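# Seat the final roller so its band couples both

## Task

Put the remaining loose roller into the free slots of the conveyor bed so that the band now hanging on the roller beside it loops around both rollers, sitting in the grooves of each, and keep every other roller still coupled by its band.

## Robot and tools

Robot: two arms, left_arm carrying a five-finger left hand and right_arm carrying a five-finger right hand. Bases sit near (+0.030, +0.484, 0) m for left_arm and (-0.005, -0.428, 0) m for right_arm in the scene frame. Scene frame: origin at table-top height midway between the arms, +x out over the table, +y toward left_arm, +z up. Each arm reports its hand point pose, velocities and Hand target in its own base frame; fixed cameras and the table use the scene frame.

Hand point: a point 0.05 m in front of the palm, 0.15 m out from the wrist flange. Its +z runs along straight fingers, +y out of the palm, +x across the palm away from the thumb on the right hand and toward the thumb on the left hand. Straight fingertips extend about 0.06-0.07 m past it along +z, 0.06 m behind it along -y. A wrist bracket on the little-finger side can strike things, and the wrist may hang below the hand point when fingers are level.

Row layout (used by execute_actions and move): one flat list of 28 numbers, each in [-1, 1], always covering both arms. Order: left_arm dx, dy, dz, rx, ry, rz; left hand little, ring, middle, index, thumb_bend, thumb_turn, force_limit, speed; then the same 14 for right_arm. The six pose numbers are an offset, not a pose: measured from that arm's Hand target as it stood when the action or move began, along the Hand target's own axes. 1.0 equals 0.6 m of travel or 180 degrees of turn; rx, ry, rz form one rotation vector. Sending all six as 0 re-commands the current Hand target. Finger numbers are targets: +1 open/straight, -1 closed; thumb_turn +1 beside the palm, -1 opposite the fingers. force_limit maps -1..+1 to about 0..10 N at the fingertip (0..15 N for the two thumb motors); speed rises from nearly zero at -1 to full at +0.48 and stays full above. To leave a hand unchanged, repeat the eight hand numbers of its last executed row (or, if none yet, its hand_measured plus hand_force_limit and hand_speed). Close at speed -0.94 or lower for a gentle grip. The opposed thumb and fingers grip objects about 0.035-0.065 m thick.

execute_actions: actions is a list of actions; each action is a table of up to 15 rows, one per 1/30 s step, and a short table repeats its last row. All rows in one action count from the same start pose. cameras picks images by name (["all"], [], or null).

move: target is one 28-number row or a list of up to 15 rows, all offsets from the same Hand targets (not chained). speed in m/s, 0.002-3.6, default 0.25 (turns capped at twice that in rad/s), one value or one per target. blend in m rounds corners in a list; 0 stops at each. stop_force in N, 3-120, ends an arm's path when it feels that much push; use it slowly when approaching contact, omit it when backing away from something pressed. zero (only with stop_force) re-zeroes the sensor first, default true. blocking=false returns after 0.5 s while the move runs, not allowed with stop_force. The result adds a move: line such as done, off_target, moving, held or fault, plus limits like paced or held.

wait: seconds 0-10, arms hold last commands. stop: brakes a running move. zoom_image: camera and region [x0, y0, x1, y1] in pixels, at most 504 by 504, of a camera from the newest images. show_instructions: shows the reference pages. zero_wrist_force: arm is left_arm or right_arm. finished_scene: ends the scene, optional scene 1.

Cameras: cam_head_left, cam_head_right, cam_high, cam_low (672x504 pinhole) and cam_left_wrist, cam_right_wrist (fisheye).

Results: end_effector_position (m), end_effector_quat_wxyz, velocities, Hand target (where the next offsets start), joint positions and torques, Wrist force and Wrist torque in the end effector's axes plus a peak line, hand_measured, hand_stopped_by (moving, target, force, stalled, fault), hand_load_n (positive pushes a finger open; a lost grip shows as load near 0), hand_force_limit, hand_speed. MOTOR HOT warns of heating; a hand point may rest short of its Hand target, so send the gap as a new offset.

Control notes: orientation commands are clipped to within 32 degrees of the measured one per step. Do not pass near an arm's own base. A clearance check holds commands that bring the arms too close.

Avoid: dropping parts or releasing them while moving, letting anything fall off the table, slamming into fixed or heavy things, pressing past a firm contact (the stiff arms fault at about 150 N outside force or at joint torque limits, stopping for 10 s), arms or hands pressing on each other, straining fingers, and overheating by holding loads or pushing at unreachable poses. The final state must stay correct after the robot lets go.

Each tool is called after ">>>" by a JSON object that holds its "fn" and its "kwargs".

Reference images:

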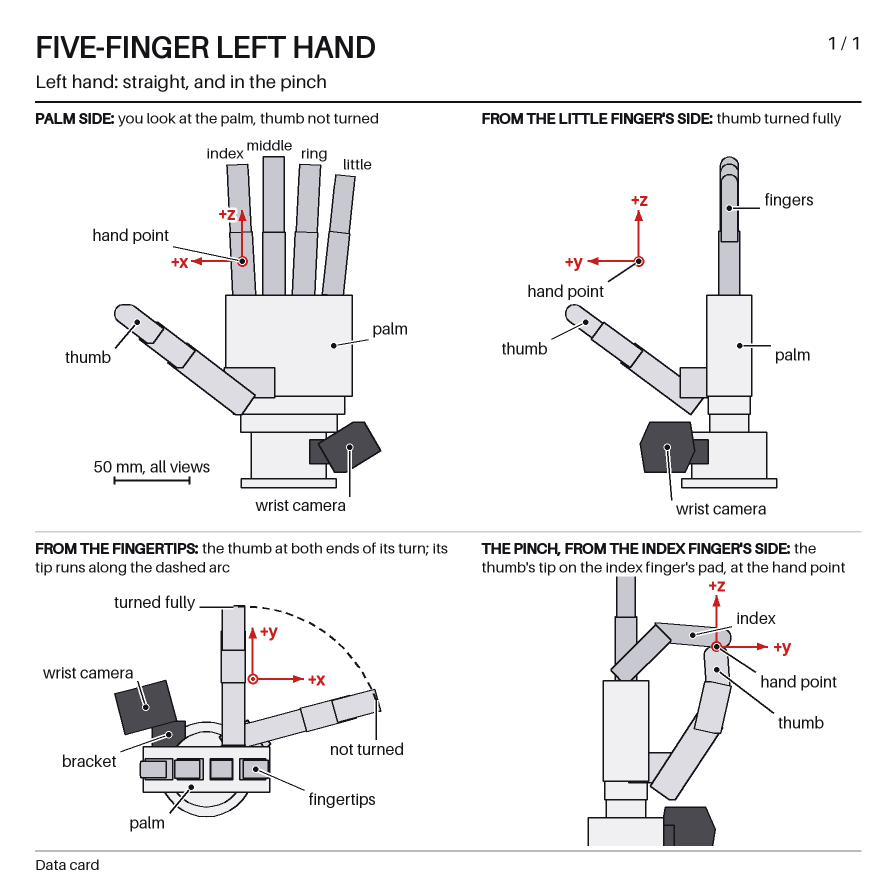

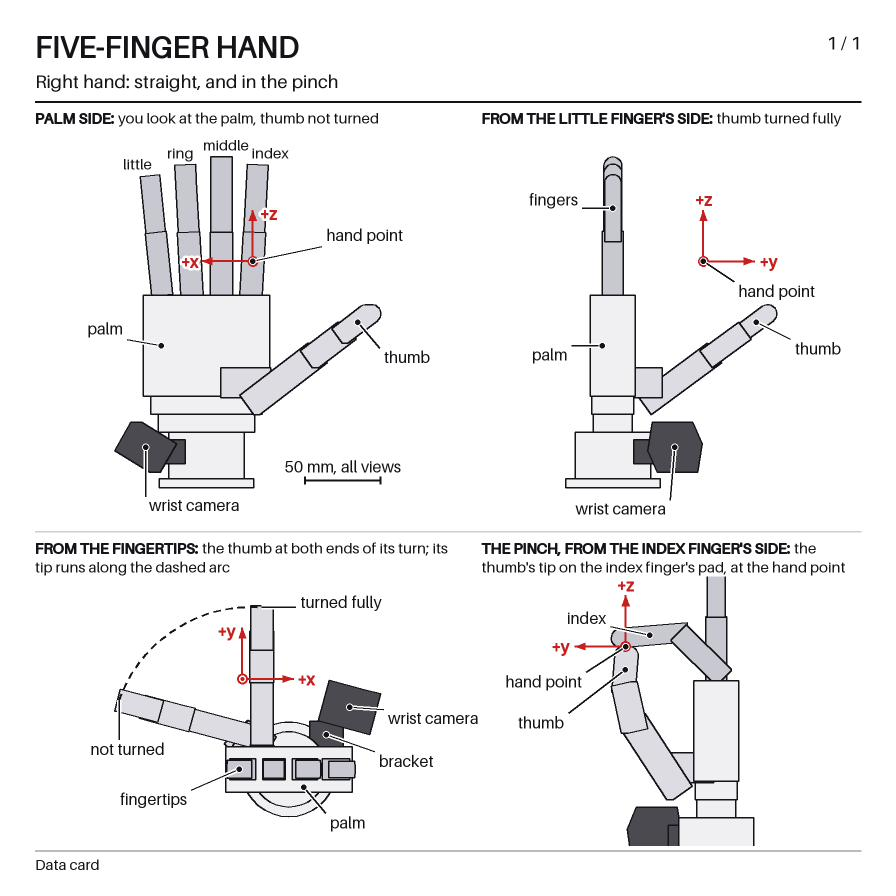

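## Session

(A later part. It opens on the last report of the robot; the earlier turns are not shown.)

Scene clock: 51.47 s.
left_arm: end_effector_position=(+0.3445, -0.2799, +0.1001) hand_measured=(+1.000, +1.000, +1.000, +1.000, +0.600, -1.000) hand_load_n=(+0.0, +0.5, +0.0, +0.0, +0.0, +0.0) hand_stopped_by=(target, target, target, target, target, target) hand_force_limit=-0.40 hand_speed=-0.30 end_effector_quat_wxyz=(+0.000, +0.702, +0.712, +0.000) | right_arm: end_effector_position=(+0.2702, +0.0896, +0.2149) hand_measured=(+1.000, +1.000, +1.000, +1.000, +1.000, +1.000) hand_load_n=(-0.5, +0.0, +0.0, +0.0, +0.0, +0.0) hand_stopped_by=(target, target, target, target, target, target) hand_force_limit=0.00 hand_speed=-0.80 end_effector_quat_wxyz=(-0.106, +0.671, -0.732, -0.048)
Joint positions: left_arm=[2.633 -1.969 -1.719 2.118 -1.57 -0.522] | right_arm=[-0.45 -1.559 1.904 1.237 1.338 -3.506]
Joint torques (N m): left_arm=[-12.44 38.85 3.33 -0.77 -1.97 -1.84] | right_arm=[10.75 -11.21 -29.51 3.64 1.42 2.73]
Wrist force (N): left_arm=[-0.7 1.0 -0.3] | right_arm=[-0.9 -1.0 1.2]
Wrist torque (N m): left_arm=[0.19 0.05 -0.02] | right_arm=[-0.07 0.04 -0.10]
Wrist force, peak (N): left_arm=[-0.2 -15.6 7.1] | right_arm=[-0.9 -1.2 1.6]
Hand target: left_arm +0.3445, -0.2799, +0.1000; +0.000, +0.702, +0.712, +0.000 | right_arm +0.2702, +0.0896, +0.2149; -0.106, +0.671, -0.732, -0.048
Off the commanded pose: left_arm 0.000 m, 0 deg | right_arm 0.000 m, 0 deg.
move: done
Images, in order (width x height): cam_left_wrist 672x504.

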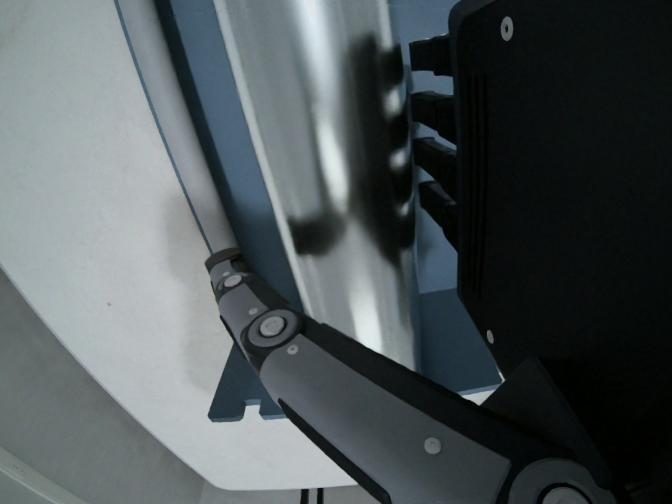

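>>> {"fn": "move", "kwargs": {"target": [0,0,0,0,0,0,-0.5,-0.5,-0.5,-0.5,0.6,-1,-0.5,-0.82, 0,0,0,0,0,0,1,1,1,1,1,1,0,-0.8], "cameras": ["cam_left_wrist","cam_low"]}}

>>> {"fn": "zoom_image", "kwargs": {"camera": "cam_low", "region": [260, 160, 370, 250]}}

Scene clock: 53.53 s.
left_arm: end_effector_position=(+0.3444, -0.2799, +0.1000) hand_measured=(+0.236, +0.220, +0.202, +0.202, +0.600, -1.000) hand_load_n=(+0.0, +1.0, +3.0, +1.5, -0.5, +0.0) hand_stopped_by=(force, force, force, force, target, target) hand_force_limit=-0.50 hand_speed=-0.82 end_effector_quat_wxyz=(+0.000, +0.702, +0.712, +0.000) | right_arm: end_effector_position=(+0.2702, +0.0896, +0.2149) hand_measured=(+1.000, +1.000, +1.000, +1.000, +1.000, +1.000) hand_load_n=(+0.0, +0.0, +0.0, +0.0, +0.0, +0.0) hand_stopped_by=(target, target, target, target, target, target) hand_force_limit=0.00 hand_speed=-0.80 end_effector_quat_wxyz=(-0.106, +0.671, -0.732, -0.048)
Joint positions: left_arm=[2.633 -1.969 -1.719 2.118 -1.57 -0.522] | right_arm=[-0.45 -1.559 1.904 1.237 1.338 -3.506]
Joint torques (N m): left_arm=[-12.6 40.75 9.32 -2.09 -2.58 -1.59] | right_arm=[10.23 -11.49 -29.83 3.6 1.4 2.7]
Wrist force (N): left_arm=[0.1 -2.2 6.5] | right_arm=[-0.6 -0.9 1.3]
Wrist torque (N m): left_arm=[0.16 0.20 0.03] | right_arm=[-0.06 -0.02 -0.08]
Wrist force, peak (N): left_arm=[-0.3 -2.9 7.2] | right_arm=[-1.0 -1.3 1.5]
Hand target: left_arm +0.3445, -0.2799, +0.1000; +0.000, +0.702, +0.712, +0.000 | right_arm +0.2702, +0.0896, +0.2149; -0.106, +0.671, -0.732, -0.048
Off the commanded pose: left_arm 0.000 m, 0 deg | right_arm 0.000 m, 0 deg.
move: done
Images, in order (width x height): cam_low 672x504, cam_left_wrist 672x504.

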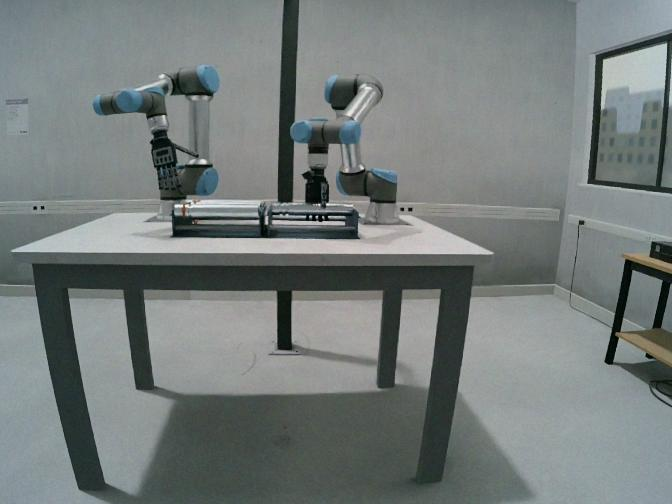

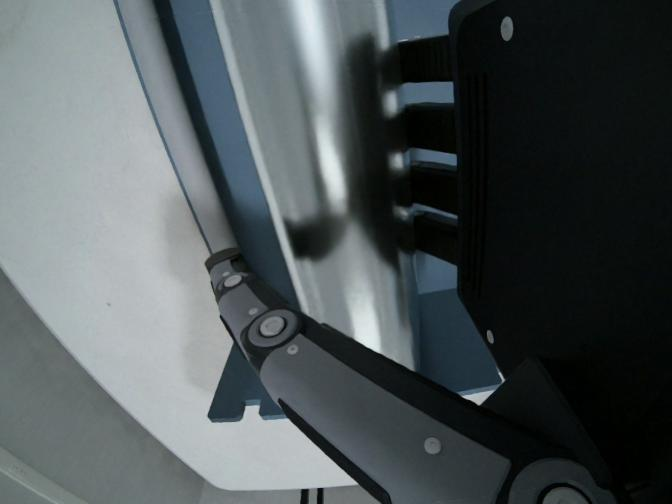

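Scaled by 4.582 from the camera's 672x504 image, which has a finer 960x720 frame.

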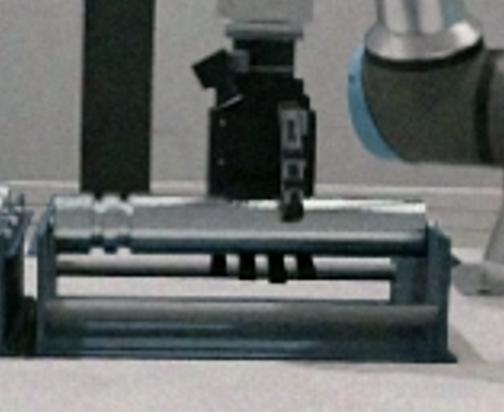

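>>> {"fn": "move", "kwargs": {"target": [0,0,0,0,0,0,-0.5,-0.5,-0.5,-0.5,-0.5,-1,-0.2,-0.82, 0,0,0,0,0,0,1,1,1,1,1,1,0,-0.8], "cameras": ["cam_left_wrist","cam_low"]}}

Scene clock: 54.90 s.
left_arm: end_effector_position=(+0.3445, -0.2799, +0.1000) hand_measured=(+0.236, +0.220, +0.202, +0.202, +0.348, -1.000) hand_load_n=(+0.0, +1.5, +4.0, +3.0, +6.5, +0.5) hand_stopped_by=(force, force, force, force, force, target) hand_force_limit=-0.20 hand_speed=-0.82 end_effector_quat_wxyz=(+0.000, +0.702, +0.712, +0.000) | right_arm: end_effector_position=(+0.2702, +0.0896, +0.2149) hand_measured=(+1.000, +1.000, +1.000, +1.000, +1.000, +1.000) hand_load_n=(+0.0, +0.0, +0.0, +0.0, +0.0, +0.0) hand_stopped_by=(target, target, target, target, target, target) hand_force_limit=0.00 hand_speed=-0.80 end_effector_quat_wxyz=(-0.106, +0.671, -0.732, -0.048)
Joint positions: left_arm=[2.633 -1.969 -1.719 2.118 -1.57 -0.522] | right_arm=[-0.45 -1.559 1.904 1.237 1.338 -3.506]
Joint torques (N m): left_arm=[-6.28 39.74 25.99 -1.99 -2.55 -0.25] | right_arm=[10.42 -11.18 -29.82 3.66 1.23 2.65]
Wrist force (N): left_arm=[-0.2 1.0 6.4] | right_arm=[-1.0 -1.3 1.3]
Wrist torque (N m): left_arm=[0.12 0.20 0.02] | right_arm=[-0.12 0.04 -0.11]
Wrist force, peak (N): left_arm=[0.1 -2.4 7.0] | right_arm=[-0.8 -1.3 1.6]
Hand target: left_arm +0.3445, -0.2799, +0.1000; +0.000, +0.702, +0.712, +0.000 | right_arm +0.2702, +0.0896, +0.2149; -0.106, +0.671, -0.732, -0.048
Off the commanded pose: left_arm 0.000 m, 0 deg | right_arm 0.000 m, 0 deg.
move: done
Images, in order (width x height): cam_low 672x504, cam_left_wrist 672x504.

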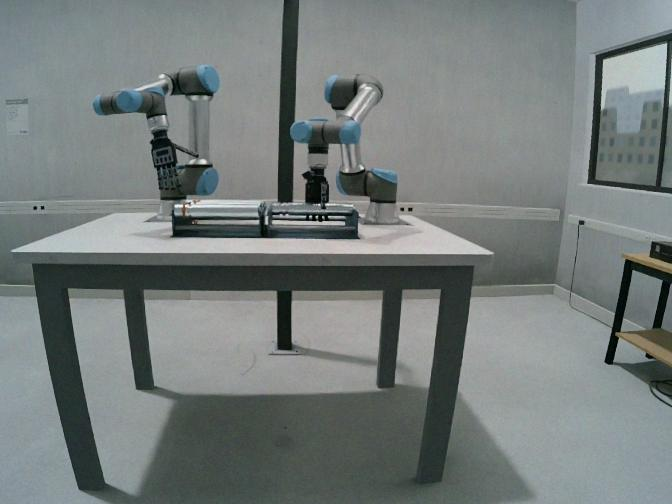

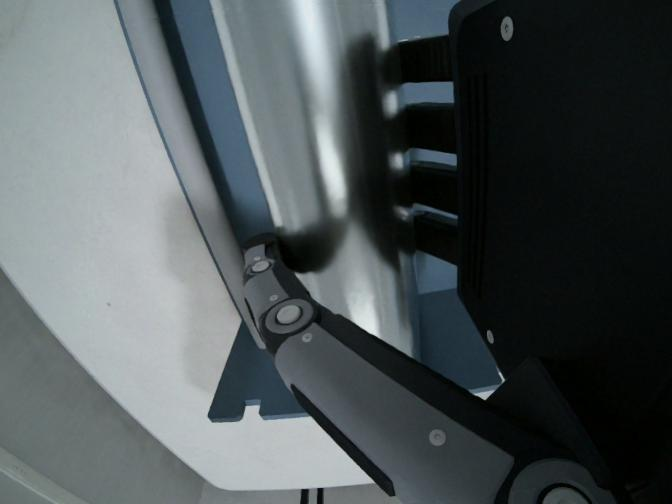

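>>> {"fn": "move", "kwargs": {"target": [0,0,0,0,0,0,-0.6,-0.6,-0.6,-0.6,-0.6,-1,0.2,-0.82, 0,0,0,0,0,0,1,1,1,1,1,1,0,-0.8], "cameras": ["cam_left_wrist"]}}

Scene clock: 55.53 s.
left_arm: end_effector_position=(+0.3445, -0.2799, +0.1000) hand_measured=(+0.188, +0.188, +0.188, +0.172, +0.348, -1.000) hand_load_n=(+6.0, +4.0, +0.0, +6.0, +10.5, +0.5) hand_stopped_by=(force, force, force, force, force, target) hand_force_limit=0.20 hand_speed=-0.82 end_effector_quat_wxyz=(+0.000, +0.702, +0.712, +0.000) | right_arm: end_effector_position=(+0.2702, +0.0896, +0.2149) hand_measured=(+1.000, +1.000, +1.000, +1.000, +1.000, +1.000) hand_load_n=(+0.0, -0.5, +0.0, +0.0, +0.0, +0.0) hand_stopped_by=(target, target, target, target, target, target) hand_force_limit=0.00 hand_speed=-0.80 end_effector_quat_wxyz=(-0.106, +0.671, -0.732, -0.048)
Joint positions: left_arm=[2.633 -1.969 -1.719 2.118 -1.57 -0.522] | right_arm=[-0.45 -1.559 1.904 1.237 1.338 -3.506]
Joint torques (N m): left_arm=[-6.41 39.64 28.48 -3.73 -2.34 0.46] | right_arm=[10.4 -11.34 -30.29 3.65 1.34 2.72]
Wrist force (N): left_arm=[-1.4 -2.8 6.7] | right_arm=[-0.6 -1.5 1.7]
Wrist torque (N m): left_arm=[0.09 0.43 0.25] | right_arm=[-0.17 -0.03 -0.10]
Wrist force, peak (N): left_arm=[0.0 -3.4 7.8] | right_arm=[-0.6 -1.5 1.7]
Hand target: left_arm +0.3445, -0.2799, +0.1000; +0.000, +0.702, +0.712, +0.000 | right_arm +0.2702, +0.0896, +0.2149; -0.106, +0.671, -0.732, -0.048
Off the commanded pose: left_arm 0.000 m, 0 deg | right_arm 0.000 m, 0 deg.
move: done
Images, in order (width x height): cam_left_wrist 672x504.

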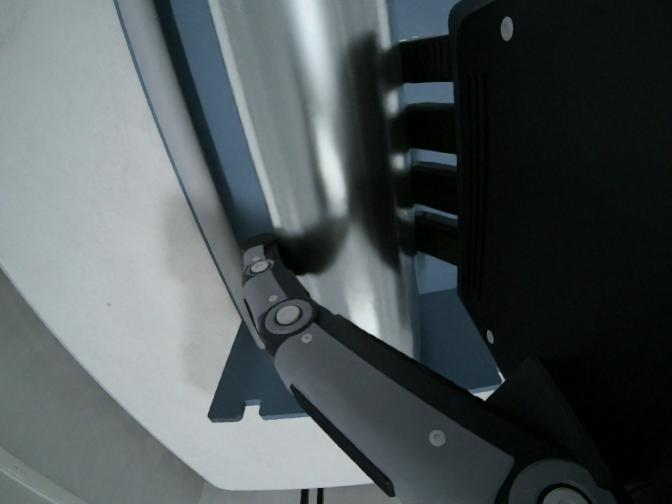

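>>> {"fn": "move", "kwargs": {"target": [0,0,-0.0833,0,0,0,-0.6,-0.6,-0.6,-0.6,-0.6,-1,0.2,-0.82, 0,0,0,0,0,0,1,1,1,1,1,1,0,-0.8], "speed": 0.05, "cameras": ["cam_left_wrist","cam_low","cam_head_left"]}}

>>> {"fn": "zoom_image", "kwargs": {"camera": "cam_low", "region": [250, 150, 380, 250]}}

>>> {"fn": "zoom_image", "kwargs": {"camera": "cam_head_left", "region": [180, 360, 380, 504]}}

Scene clock: 57.13 s.
left_arm: end_effector_position=(+0.3444, -0.2799, +0.1500) hand_measured=(+0.188, +0.188, +0.188, +0.172, +0.348, -1.000) hand_load_n=(+4.0, +2.5, +0.0, +6.5, +11.0, +1.5) hand_stopped_by=(force, force, force, force, force, target) hand_force_limit=0.20 hand_speed=-0.82 end_effector_quat_wxyz=(+0.000, +0.702, +0.712, +0.000) | right_arm: end_effector_position=(+0.2702, +0.0896, +0.2149) hand_measured=(+1.000, +1.000, +1.000, +1.000, +1.000, +1.000) hand_load_n=(+0.0, +0.0, +0.0, +0.0, +0.0, +0.0) hand_stopped_by=(target, target, target, target, target, target) hand_force_limit=0.00 hand_speed=-0.80 end_effector_quat_wxyz=(-0.106, +0.671, -0.732, -0.048)
Joint positions: left_arm=[2.633 -1.914 -1.655 1.998 -1.57 -0.522] | right_arm=[-0.45 -1.559 1.904 1.237 1.338 -3.506]
Joint torques (N m): left_arm=[10.91 41.67 30.85 -4.92 -2.57 1.91] | right_arm=[11.42 -10.43 -30.1 3.45 1.34 2.66]
Wrist force (N): left_arm=[-0.2 1.0 7.2] | right_arm=[-0.7 -1.1 1.4]
Wrist torque (N m): left_arm=[0.07 0.35 -0.01] | right_arm=[-0.10 -0.01 -0.09]
Wrist force, peak (N): left_arm=[-1.7 -2.1 7.9] | right_arm=[-0.7 -1.3 1.6]
Hand target: left_arm +0.3444, -0.2799, +0.1500; +0.000, +0.702, +0.712, +0.000 | right_arm +0.2702, +0.0896, +0.2149; -0.106, +0.671, -0.732, -0.048
Off the commanded pose: left_arm 0.000 m, 0 deg | right_arm 0.000 m, 0 deg.
move: done
Images, in order (width x height): cam_head_left 672x504, cam_low 672x504, cam_left_wrist 672x504.

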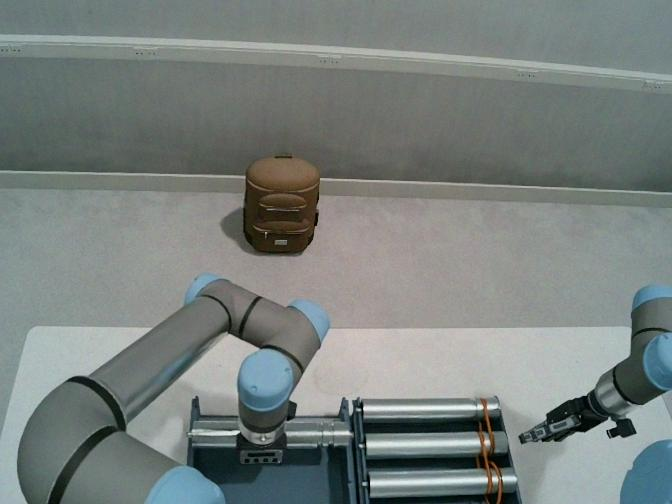

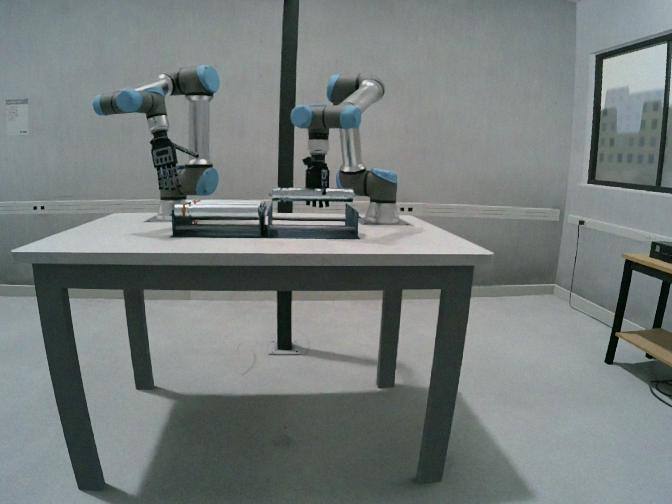

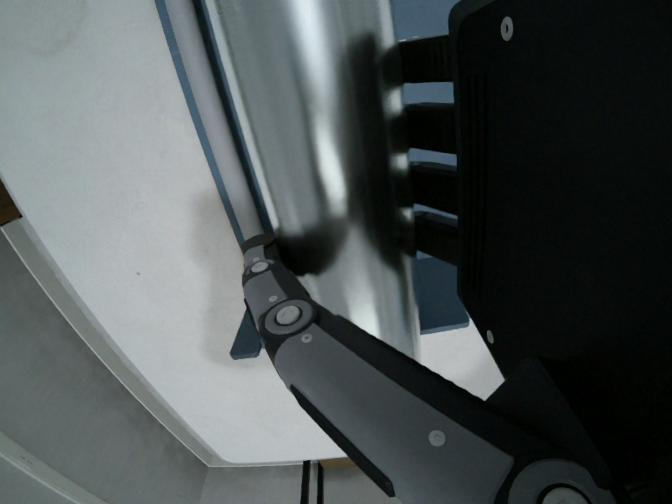

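Scaled by 3.877 from the camera's 672x504 image, which has a finer 960x720 frame.

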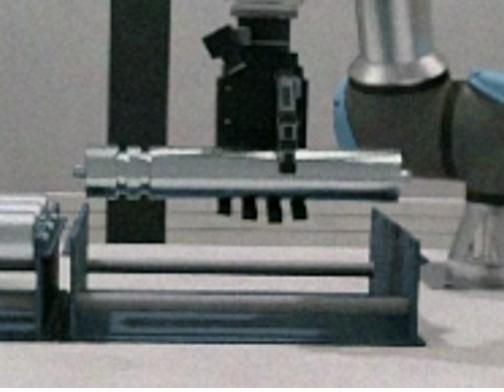

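Scaled by 2.520 from the camera's 672x504 image, which has a finer 960x720 frame.

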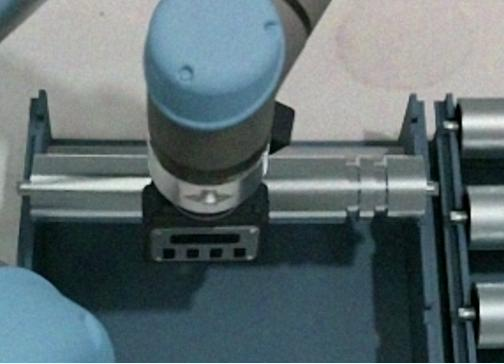

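>>> {"fn": "move", "kwargs": {"target": [[0,0,0,0,0,0,-0.6,-0.6,-0.6,-0.6,-0.6,-1,0.2,-0.82, 0,0,0,-0.058,0.0155,0.324,-1,-1,-1,1,1,-1,0,0.2],[0,0,0,0,0,0,-0.6,-0.6,-0.6,-0.6,-0.6,-1,0.2,-0.82, 0,0,0,-0.117,0.031,0.648,-1,-1,-1,1,1,-1,0,0.2],[0,0,0,0,0,0,-0.6,-0.6,-0.6,-0.6,-0.6,-1,0.2,-0.82, -0.0085,-0.0907,-0.0085,-0.175,0.0465,0.972,-1,-1,-1,1,1,-1,0,0.2]], "speed": 0.5, "blend": 0.03, "cameras": ["cam_right_wrist","cam_high","cam_head_left","cam_low"]}}

Scene clock: 65.67 s.
left_arm: end_effector_position=(+0.3444, -0.2799, +0.1500) hand_measured=(+0.188, +0.188, +0.188, +0.172, +0.348, -1.000) hand_load_n=(+4.0, +2.5, +0.0, +6.0, +10.5, +1.5) hand_stopped_by=(force, force, force, force, force, target) hand_force_limit=0.20 hand_speed=-0.82 end_effector_quat_wxyz=(+0.000, +0.702, +0.712, +0.000) | right_arm: end_effector_position=(+0.3242, +0.0884, +0.2249) hand_measured=(-1.000, -1.000, -1.000, +1.000, +1.000, -1.000) hand_load_n=(+0.0, +0.0, +0.0, +0.0, +0.0, +0.5) hand_stopped_by=(target, target, target, target, target, target) hand_force_limit=0.00 hand_speed=0.20 end_effector_quat_wxyz=(-0.199, +0.687, +0.669, +0.203)
Joint positions: left_arm=[2.633 -1.914 -1.655 1.998 -1.57 -0.522] | right_arm=[-0.611 -1.652 2.095 1.473 1.101 -0.669]
Joint torques (N m): left_arm=[11.8 40.56 32.2 -5.16 0.04 -1.6] | right_arm=[10.04 -5.53 -29.9 1.41 1.13 3.33]
Wrist force (N): left_arm=[-0.5 0.7 7.4] | right_arm=[-3.2 -0.5 0.8]
Wrist torque (N m): left_arm=[0.02 0.38 -0.01] | right_arm=[0.06 0.13 -0.19]
Wrist force, peak (N): left_arm=[-0.4 1.3 7.5] | right_arm=[-3.6 -1.0 1.0]
Hand target: left_arm +0.3444, -0.2799, +0.1500; +0.000, +0.702, +0.712, +0.000 | right_arm +0.3242, +0.0884, +0.2249; -0.199, +0.687, +0.669, +0.203
Off the commanded pose: left_arm 0.000 m, 0 deg | right_arm 0.000 m, 0 deg.
move: done; blend cut to 0 m at target 1
Images, in order (width x height): cam_head_left 672x504, cam_high 672x504, cam_low 672x504, cam_right_wrist 672x504.

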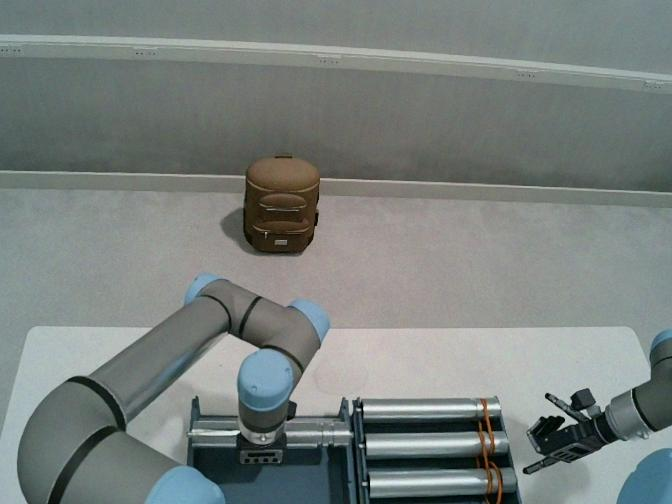

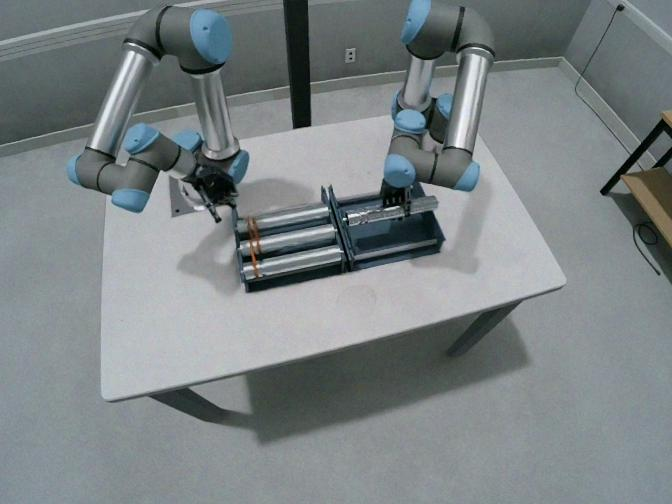

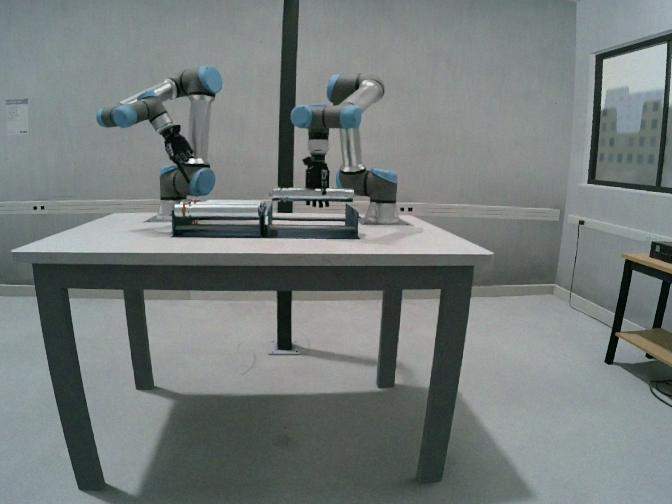

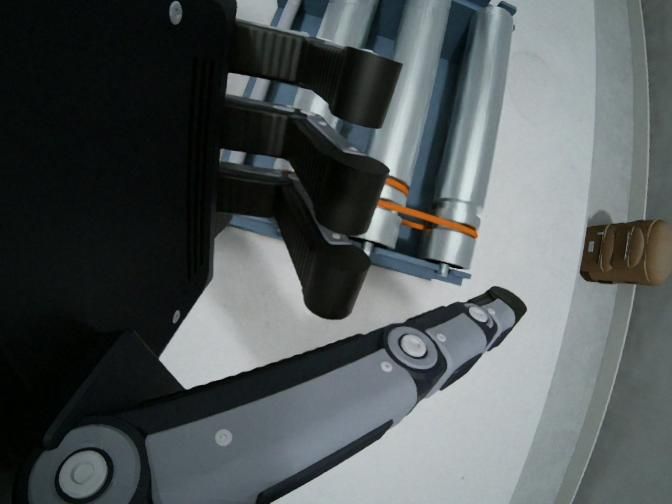

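>>> {"fn": "zoom_image", "kwargs": {"camera": "cam_head_left", "region": [440, 380, 600, 504]}}

>>> {"fn": "zoom_image", "kwargs": {"camera": "cam_high", "region": [170, 160, 300, 300]}}

>>> {"fn": "zoom_image", "kwargs": {"camera": "cam_low", "region": [140, 120, 250, 250]}}

Scaled by 3.150 from the camera's 672x504 image, which has a finer 960x720 frame.

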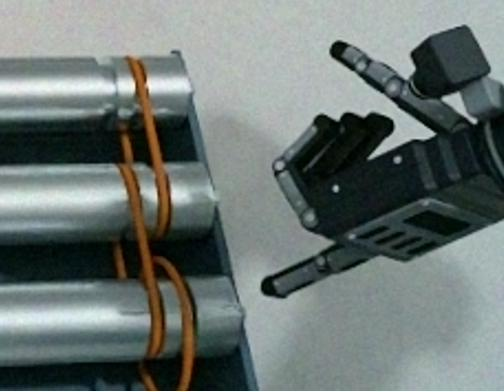

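Scaled by 3.600 from the camera's 672x504 image, which has a finer 960x720 frame.

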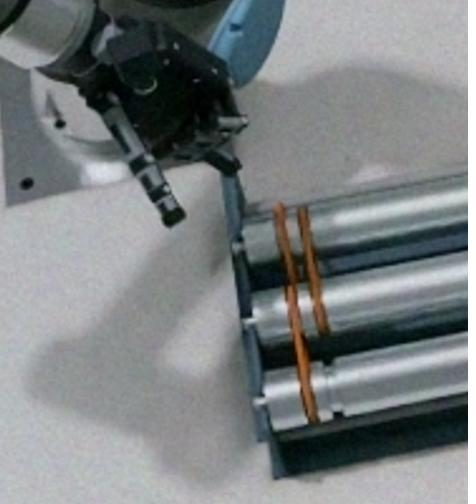

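Scaled by 3.877 from the camera's 672x504 image, which has a finer 960x720 frame.

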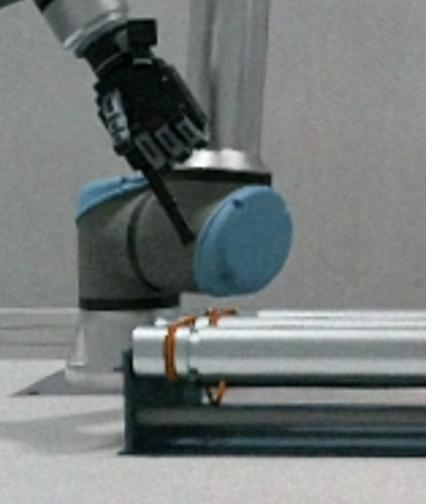

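>>> {"fn": "move", "kwargs": {"target": [0,0,0,0,0,0,-0.6,-0.6,-0.6,-0.6,-0.6,-1,0.2,-0.82, -0.0638,-0.0118,0.1267,0,0,0,-1,-1,-1,1,1,-1,0,0.2], "speed": 0.08, "stop_force": 5, "cameras": ["cam_right_wrist","cam_high","cam_head_left","cam_head_right","cam_low"]}}

>>> {"fn": "zoom_image", "kwargs": {"camera": "cam_head_left", "region": [440, 380, 600, 504]}}

>>> {"fn": "zoom_image", "kwargs": {"camera": "cam_low", "region": [150, 140, 240, 250]}}

>>> {"fn": "zoom_image", "kwargs": {"camera": "cam_head_right", "region": [440, 380, 600, 504]}}

Scene clock: 74.70 s.
left_arm: end_effector_position=(+0.3444, -0.2799, +0.1500) hand_measured=(+0.188, +0.188, +0.188, +0.172, +0.348, -1.000) hand_load_n=(+4.5, +2.5, +0.0, +6.5, +11.0, +1.0) hand_stopped_by=(force, force, force, force, force, target) hand_force_limit=0.20 hand_speed=-0.82 end_effector_quat_wxyz=(+0.000, +0.702, +0.712, +0.000) | right_arm: end_effector_position=(+0.3178, +0.0963, +0.1548) hand_measured=(-1.000, -1.000, -1.000, +1.000, +1.000, -1.000) hand_load_n=(+0.0, +0.0, +0.0, +0.5, +0.0, +0.5) hand_stopped_by=(target, target, target, target, target, target) hand_force_limit=0.00 hand_speed=0.20 end_effector_quat_wxyz=(-0.199, +0.687, +0.669, +0.203)
Joint positions: left_arm=[2.633 -1.914 -1.655 1.998 -1.57 -0.522] | right_arm=[-0.598 -1.568 2.224 1.255 1.096 -0.655]
Joint torques (N m): left_arm=[12.42 39.67 30.46 -4.85 2.06 -1.64] | right_arm=[-10.29 -20.99 -29.67 3.12 0.72 -3.09]
Wrist force (N): left_arm=[-0.3 1.0 7.2] | right_arm=[-1.8 -5.5 -1.0]
Wrist torque (N m): left_arm=[0.07 0.35 0.00] | right_arm=[0.22 0.20 -0.01]
Wrist force, peak (N): left_arm=[-0.3 1.1 7.6] | right_arm=[-4.1 -29.3 -11.1]
Hand target: left_arm +0.3444, -0.2799, +0.1500; +0.000, +0.702, +0.712, +0.000 | right_arm +0.3178, +0.0963, +0.1548; -0.199, +0.687, +0.669, +0.203 (not the last commanded pose)
Off the commanded pose: left_arm 0.000 m, 0 deg | right_arm 0.015 m, 0 deg.
move: contact (right_arm)
Images, in order (width x height): cam_head_left 672x504, cam_head_right 672x504, cam_high 672x504, cam_low 672x504, cam_right_wrist 672x504.

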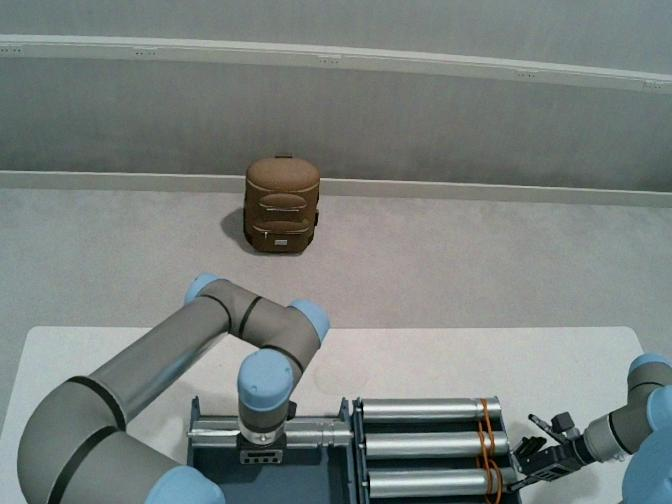

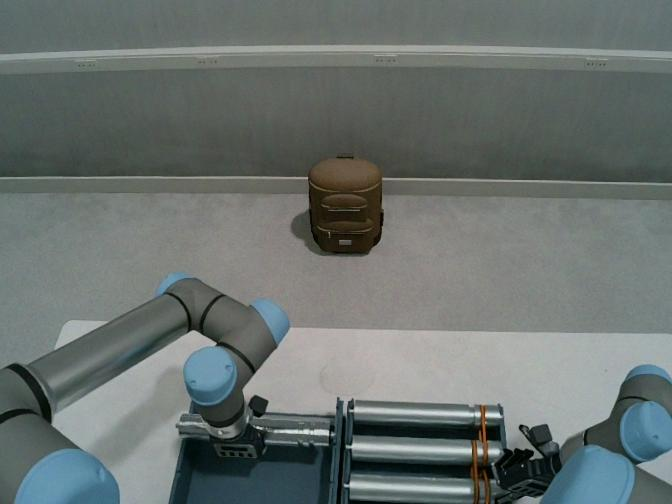

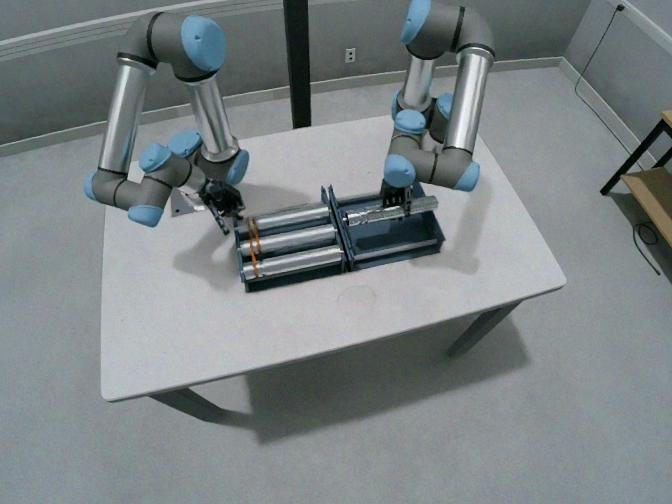

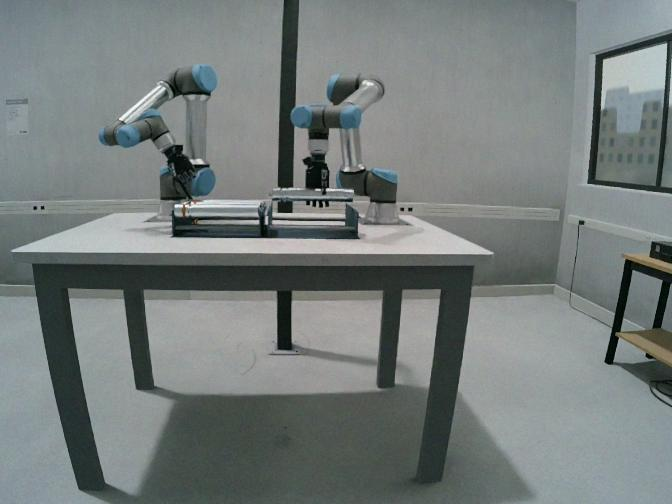

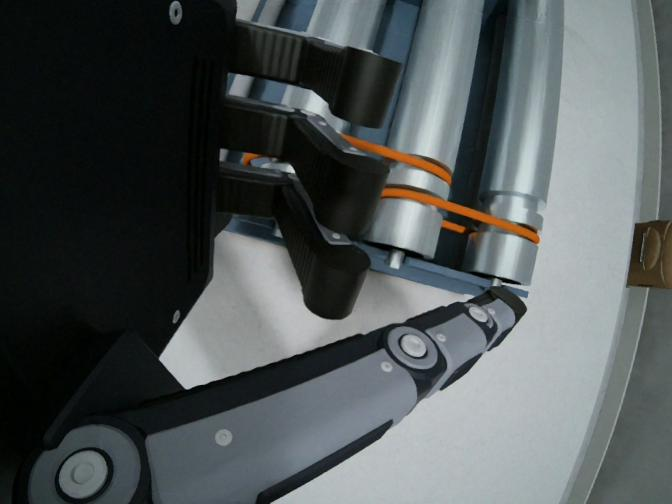

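Scaled by 3.150 from the camera's 672x504 image, which has a finer 960x720 frame.

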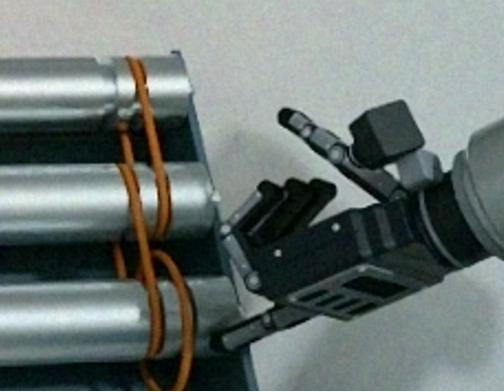

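Scaled by 4.582 from the camera's 672x504 image, which has a finer 960x720 frame.

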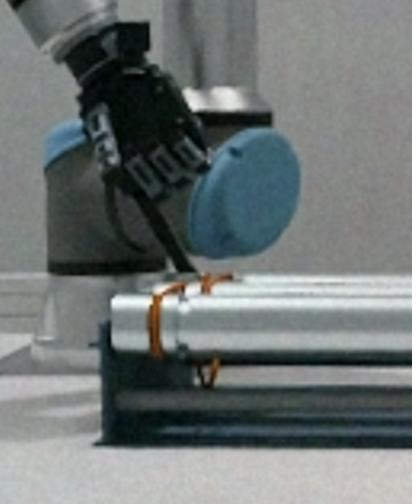

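Scaled by 3.150 from the camera's 672x504 image, which has a finer 960x720 frame.

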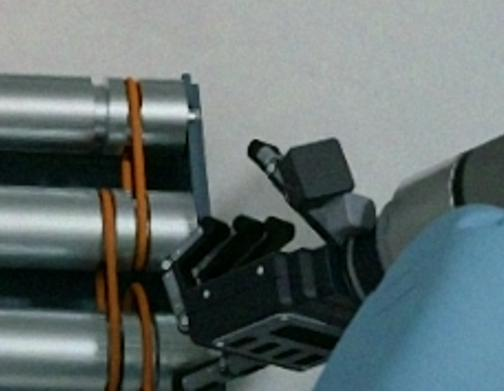

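>>> {"fn": "move", "kwargs": {"target": [[0,0,0,0,0,0,-0.6,-0.6,-0.6,-0.6,-0.6,-1,0.2,-0.82, 0.0087,-0.0333,-0.1235,0,0,0,-1,-1,-1,1,1,-1,0,0.2],[0,0,0,0,0,0,-0.6,-0.6,-0.6,-0.6,-0.6,-1,0.2,-0.82, 0.1177,-0.2233,-0.0925,0.126,0.2144,0.286,1,1,1,1,1,-1,0,0.2]], "speed": 0.25, "cameras": ["cam_right_wrist","cam_high","cam_head_left","cam_low"]}}

Scene clock: 83.37 s.
left_arm: end_effector_position=(+0.3444, -0.2799, +0.1500) hand_measured=(+0.188, +0.188, +0.188, +0.172, +0.348, -1.000) hand_load_n=(+4.0, +2.5, +0.0, +6.5, +11.0, +1.5) hand_stopped_by=(force, force, force, force, force, target) hand_force_limit=0.20 hand_speed=-0.82 end_effector_quat_wxyz=(+0.000, +0.702, +0.712, +0.000) | right_arm: end_effector_position=(+0.2214, +0.1070, +0.2337) hand_measured=(-1.000, -1.000, -1.000, +1.000, +1.000, -1.000) hand_load_n=(+0.0, +0.0, +0.0, +0.0, +0.0, +0.5) hand_stopped_by=(target, target, target, target, target, target) hand_force_limit=0.00 hand_speed=0.20 end_effector_quat_wxyz=(-0.482, +0.759, +0.394, +0.192)
Joint positions: left_arm=[2.633 -1.914 -1.655 1.998 -1.57 -0.522] | right_arm=[-0.997 -1.683 2.428 1.866 1.154 -0.626]
Joint torques (N m): left_arm=[11.3 36.25 30.15 -4.93 2.21 -1.53] | right_arm=[11.38 -13.18 -27.74 1.26 -1.82 -3.05]
Wrist force (N): left_arm=[-0.4 0.9 7.1] | right_arm=[-3.8 1.0 -0.7]
Wrist torque (N m): left_arm=[0.07 0.36 -0.02] | right_arm=[0.24 0.24 -0.08]
Wrist force, peak (N): left_arm=[-0.2 0.8 7.7] | right_arm=[-1.9 -5.8 -1.0]
Hand target: left_arm +0.3444, -0.2799, +0.1500; +0.000, +0.702, +0.712, +0.000 | right_arm +0.2214, +0.1069, +0.2337; -0.482, +0.759, +0.395, +0.192 (not the last commanded pose)
Off the commanded pose: left_arm 0.000 m, 0 deg | right_arm 0.043 m, 22 deg.
move: held (right_arm; a check stopped the path); path passed 1 of 2 targets; target 2's new numbers were not sent; limits=held
pose unreachable (right arm): on one or more control steps of this call, first in action 0 (counted from 0), this arm could not follow its commanded pose, so it was not sent that pose on those steps. It may still have moved: this result reports where it is.
cause: moving toward the commanded pose would bring two parts of the arm too close to each other (joints 3 (elbow) to 6 (wrist 3) lie between them).
Images, in order (width x height): cam_head_left 672x504, cam_high 672x504, cam_low 672x504, cam_right_wrist 672x504.

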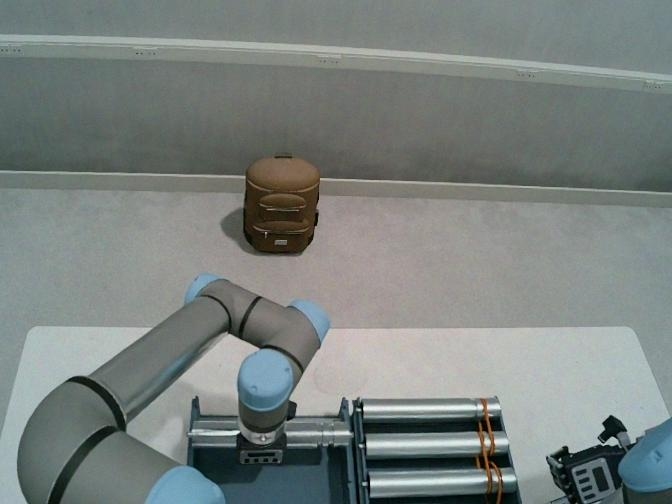

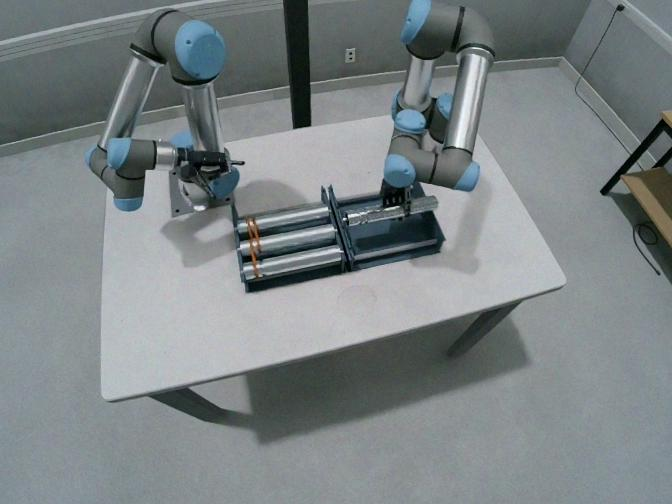

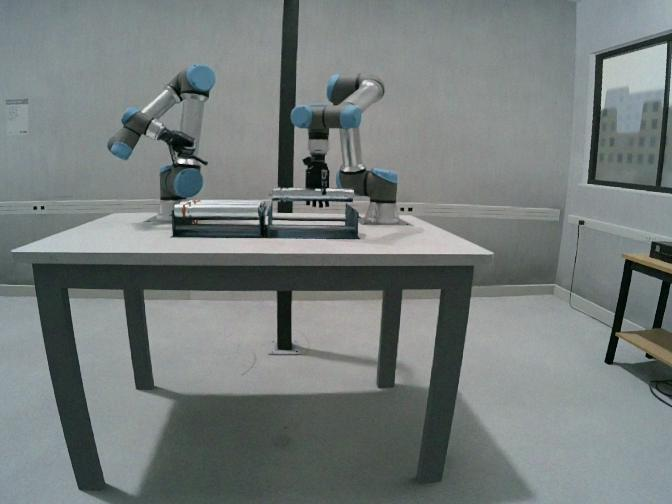

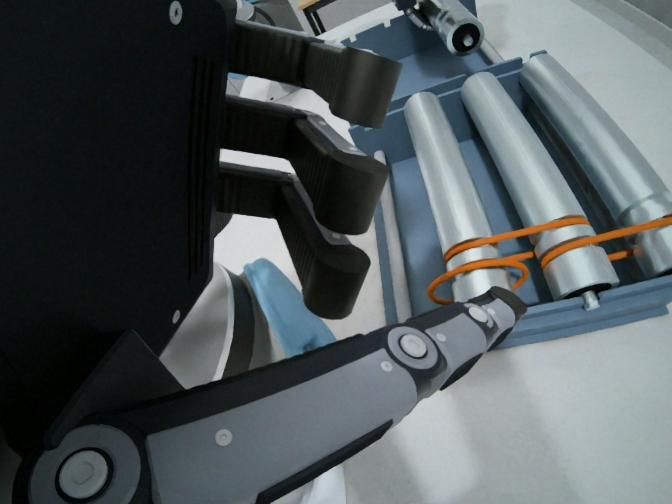

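>>> {"fn": "move", "kwargs": {"target": [0,0,0,0,0,0,-0.6,-0.6,-0.6,-0.6,-0.6,-1,0.2,-0.82, -0.0008,-0.0007,0.0492,0.1246,-0.0612,0.0061,1,1,1,1,1,-1,0,0.2], "speed": 0.2, "cameras": ["cam_right_wrist","cam_high","cam_head_left"]}}

Scene clock: 89.33 s.
left_arm: end_effector_position=(+0.3444, -0.2799, +0.1500) hand_measured=(+0.188, +0.188, +0.188, +0.172, +0.348, -1.000) hand_load_n=(+4.0, +2.5, +0.0, +6.5, +10.5, +1.5) hand_stopped_by=(force, force, force, force, force, target) hand_force_limit=0.20 hand_speed=-0.82 end_effector_quat_wxyz=(+0.000, +0.702, +0.712, +0.000) | right_arm: end_effector_position=(+0.2182, +0.1329, +0.2200) hand_measured=(+1.000, +1.000, +1.000, +1.000, +1.000, -1.000) hand_load_n=(+0.0, +0.0, -0.5, +0.0, +0.0, +0.0) hand_stopped_by=(target, target, target, target, target, target) hand_force_limit=0.00 hand_speed=0.20 end_effector_quat_wxyz=(-0.582, +0.669, +0.461, +0.034)
Joint positions: left_arm=[2.633 -1.914 -1.655 1.998 -1.57 -0.522] | right_arm=[-0.604 -1.362 2.267 1.88 1.172 -0.519]
Joint torques (N m): left_arm=[12.06 35.7 30.57 -5.19 2.13 -1.63] | right_arm=[8.42 -12.66 -23.87 4 1.58 2.79]
Wrist force (N): left_arm=[-0.1 1.2 7.1] | right_arm=[-3.3 1.4 -1.1]
Wrist torque (N m): left_arm=[0.11 0.32 0.00] | right_arm=[0.26 0.19 -0.15]
Wrist force, peak (N): left_arm=[-0.4 1.2 7.5] | right_arm=[-4.1 1.1 -0.8]
Hand target: left_arm +0.3444, -0.2799, +0.1500; +0.000, +0.702, +0.712, +0.000 | right_arm +0.2182, +0.1329, +0.2200; -0.582, +0.669, +0.461, +0.034
Off the commanded pose: left_arm 0.000 m, 0 deg | right_arm 0.000 m, 0 deg.
move: done
Images, in order (width x height): cam_head_left 672x504, cam_high 672x504, cam_right_wrist 672x504.

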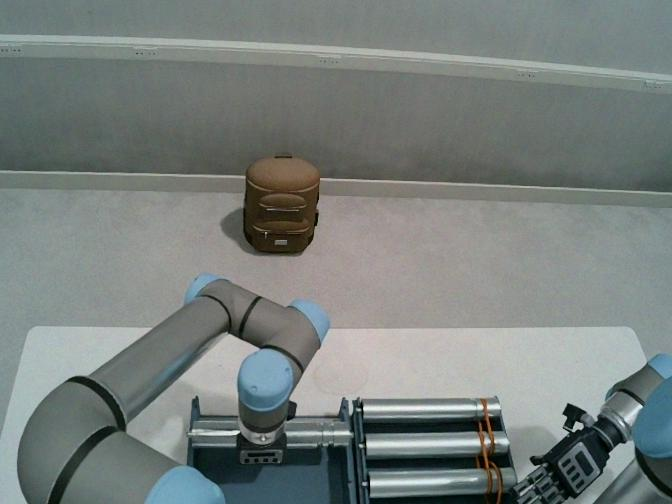

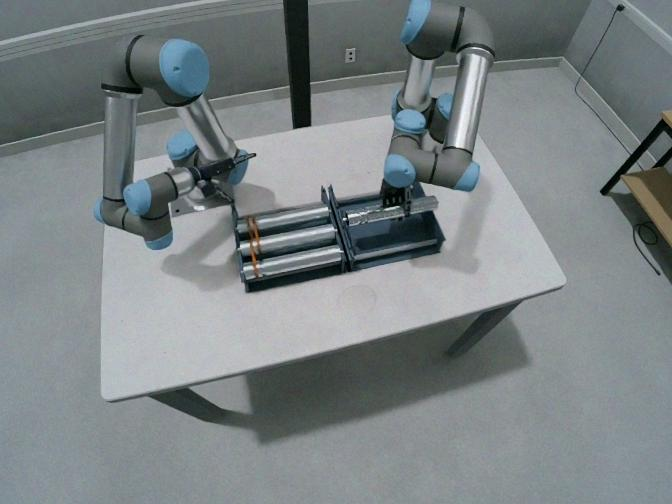

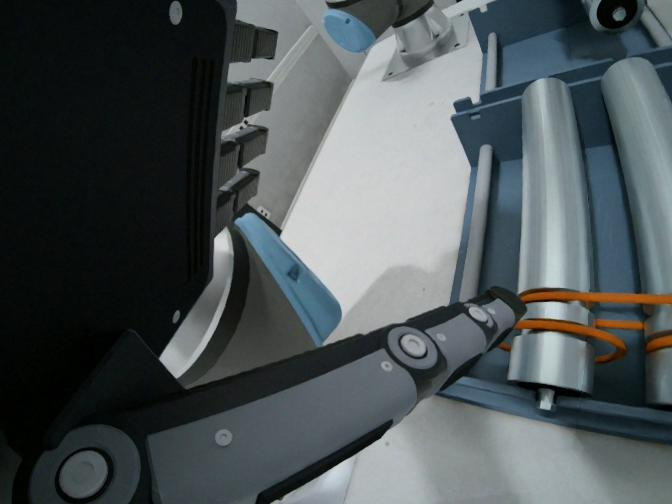

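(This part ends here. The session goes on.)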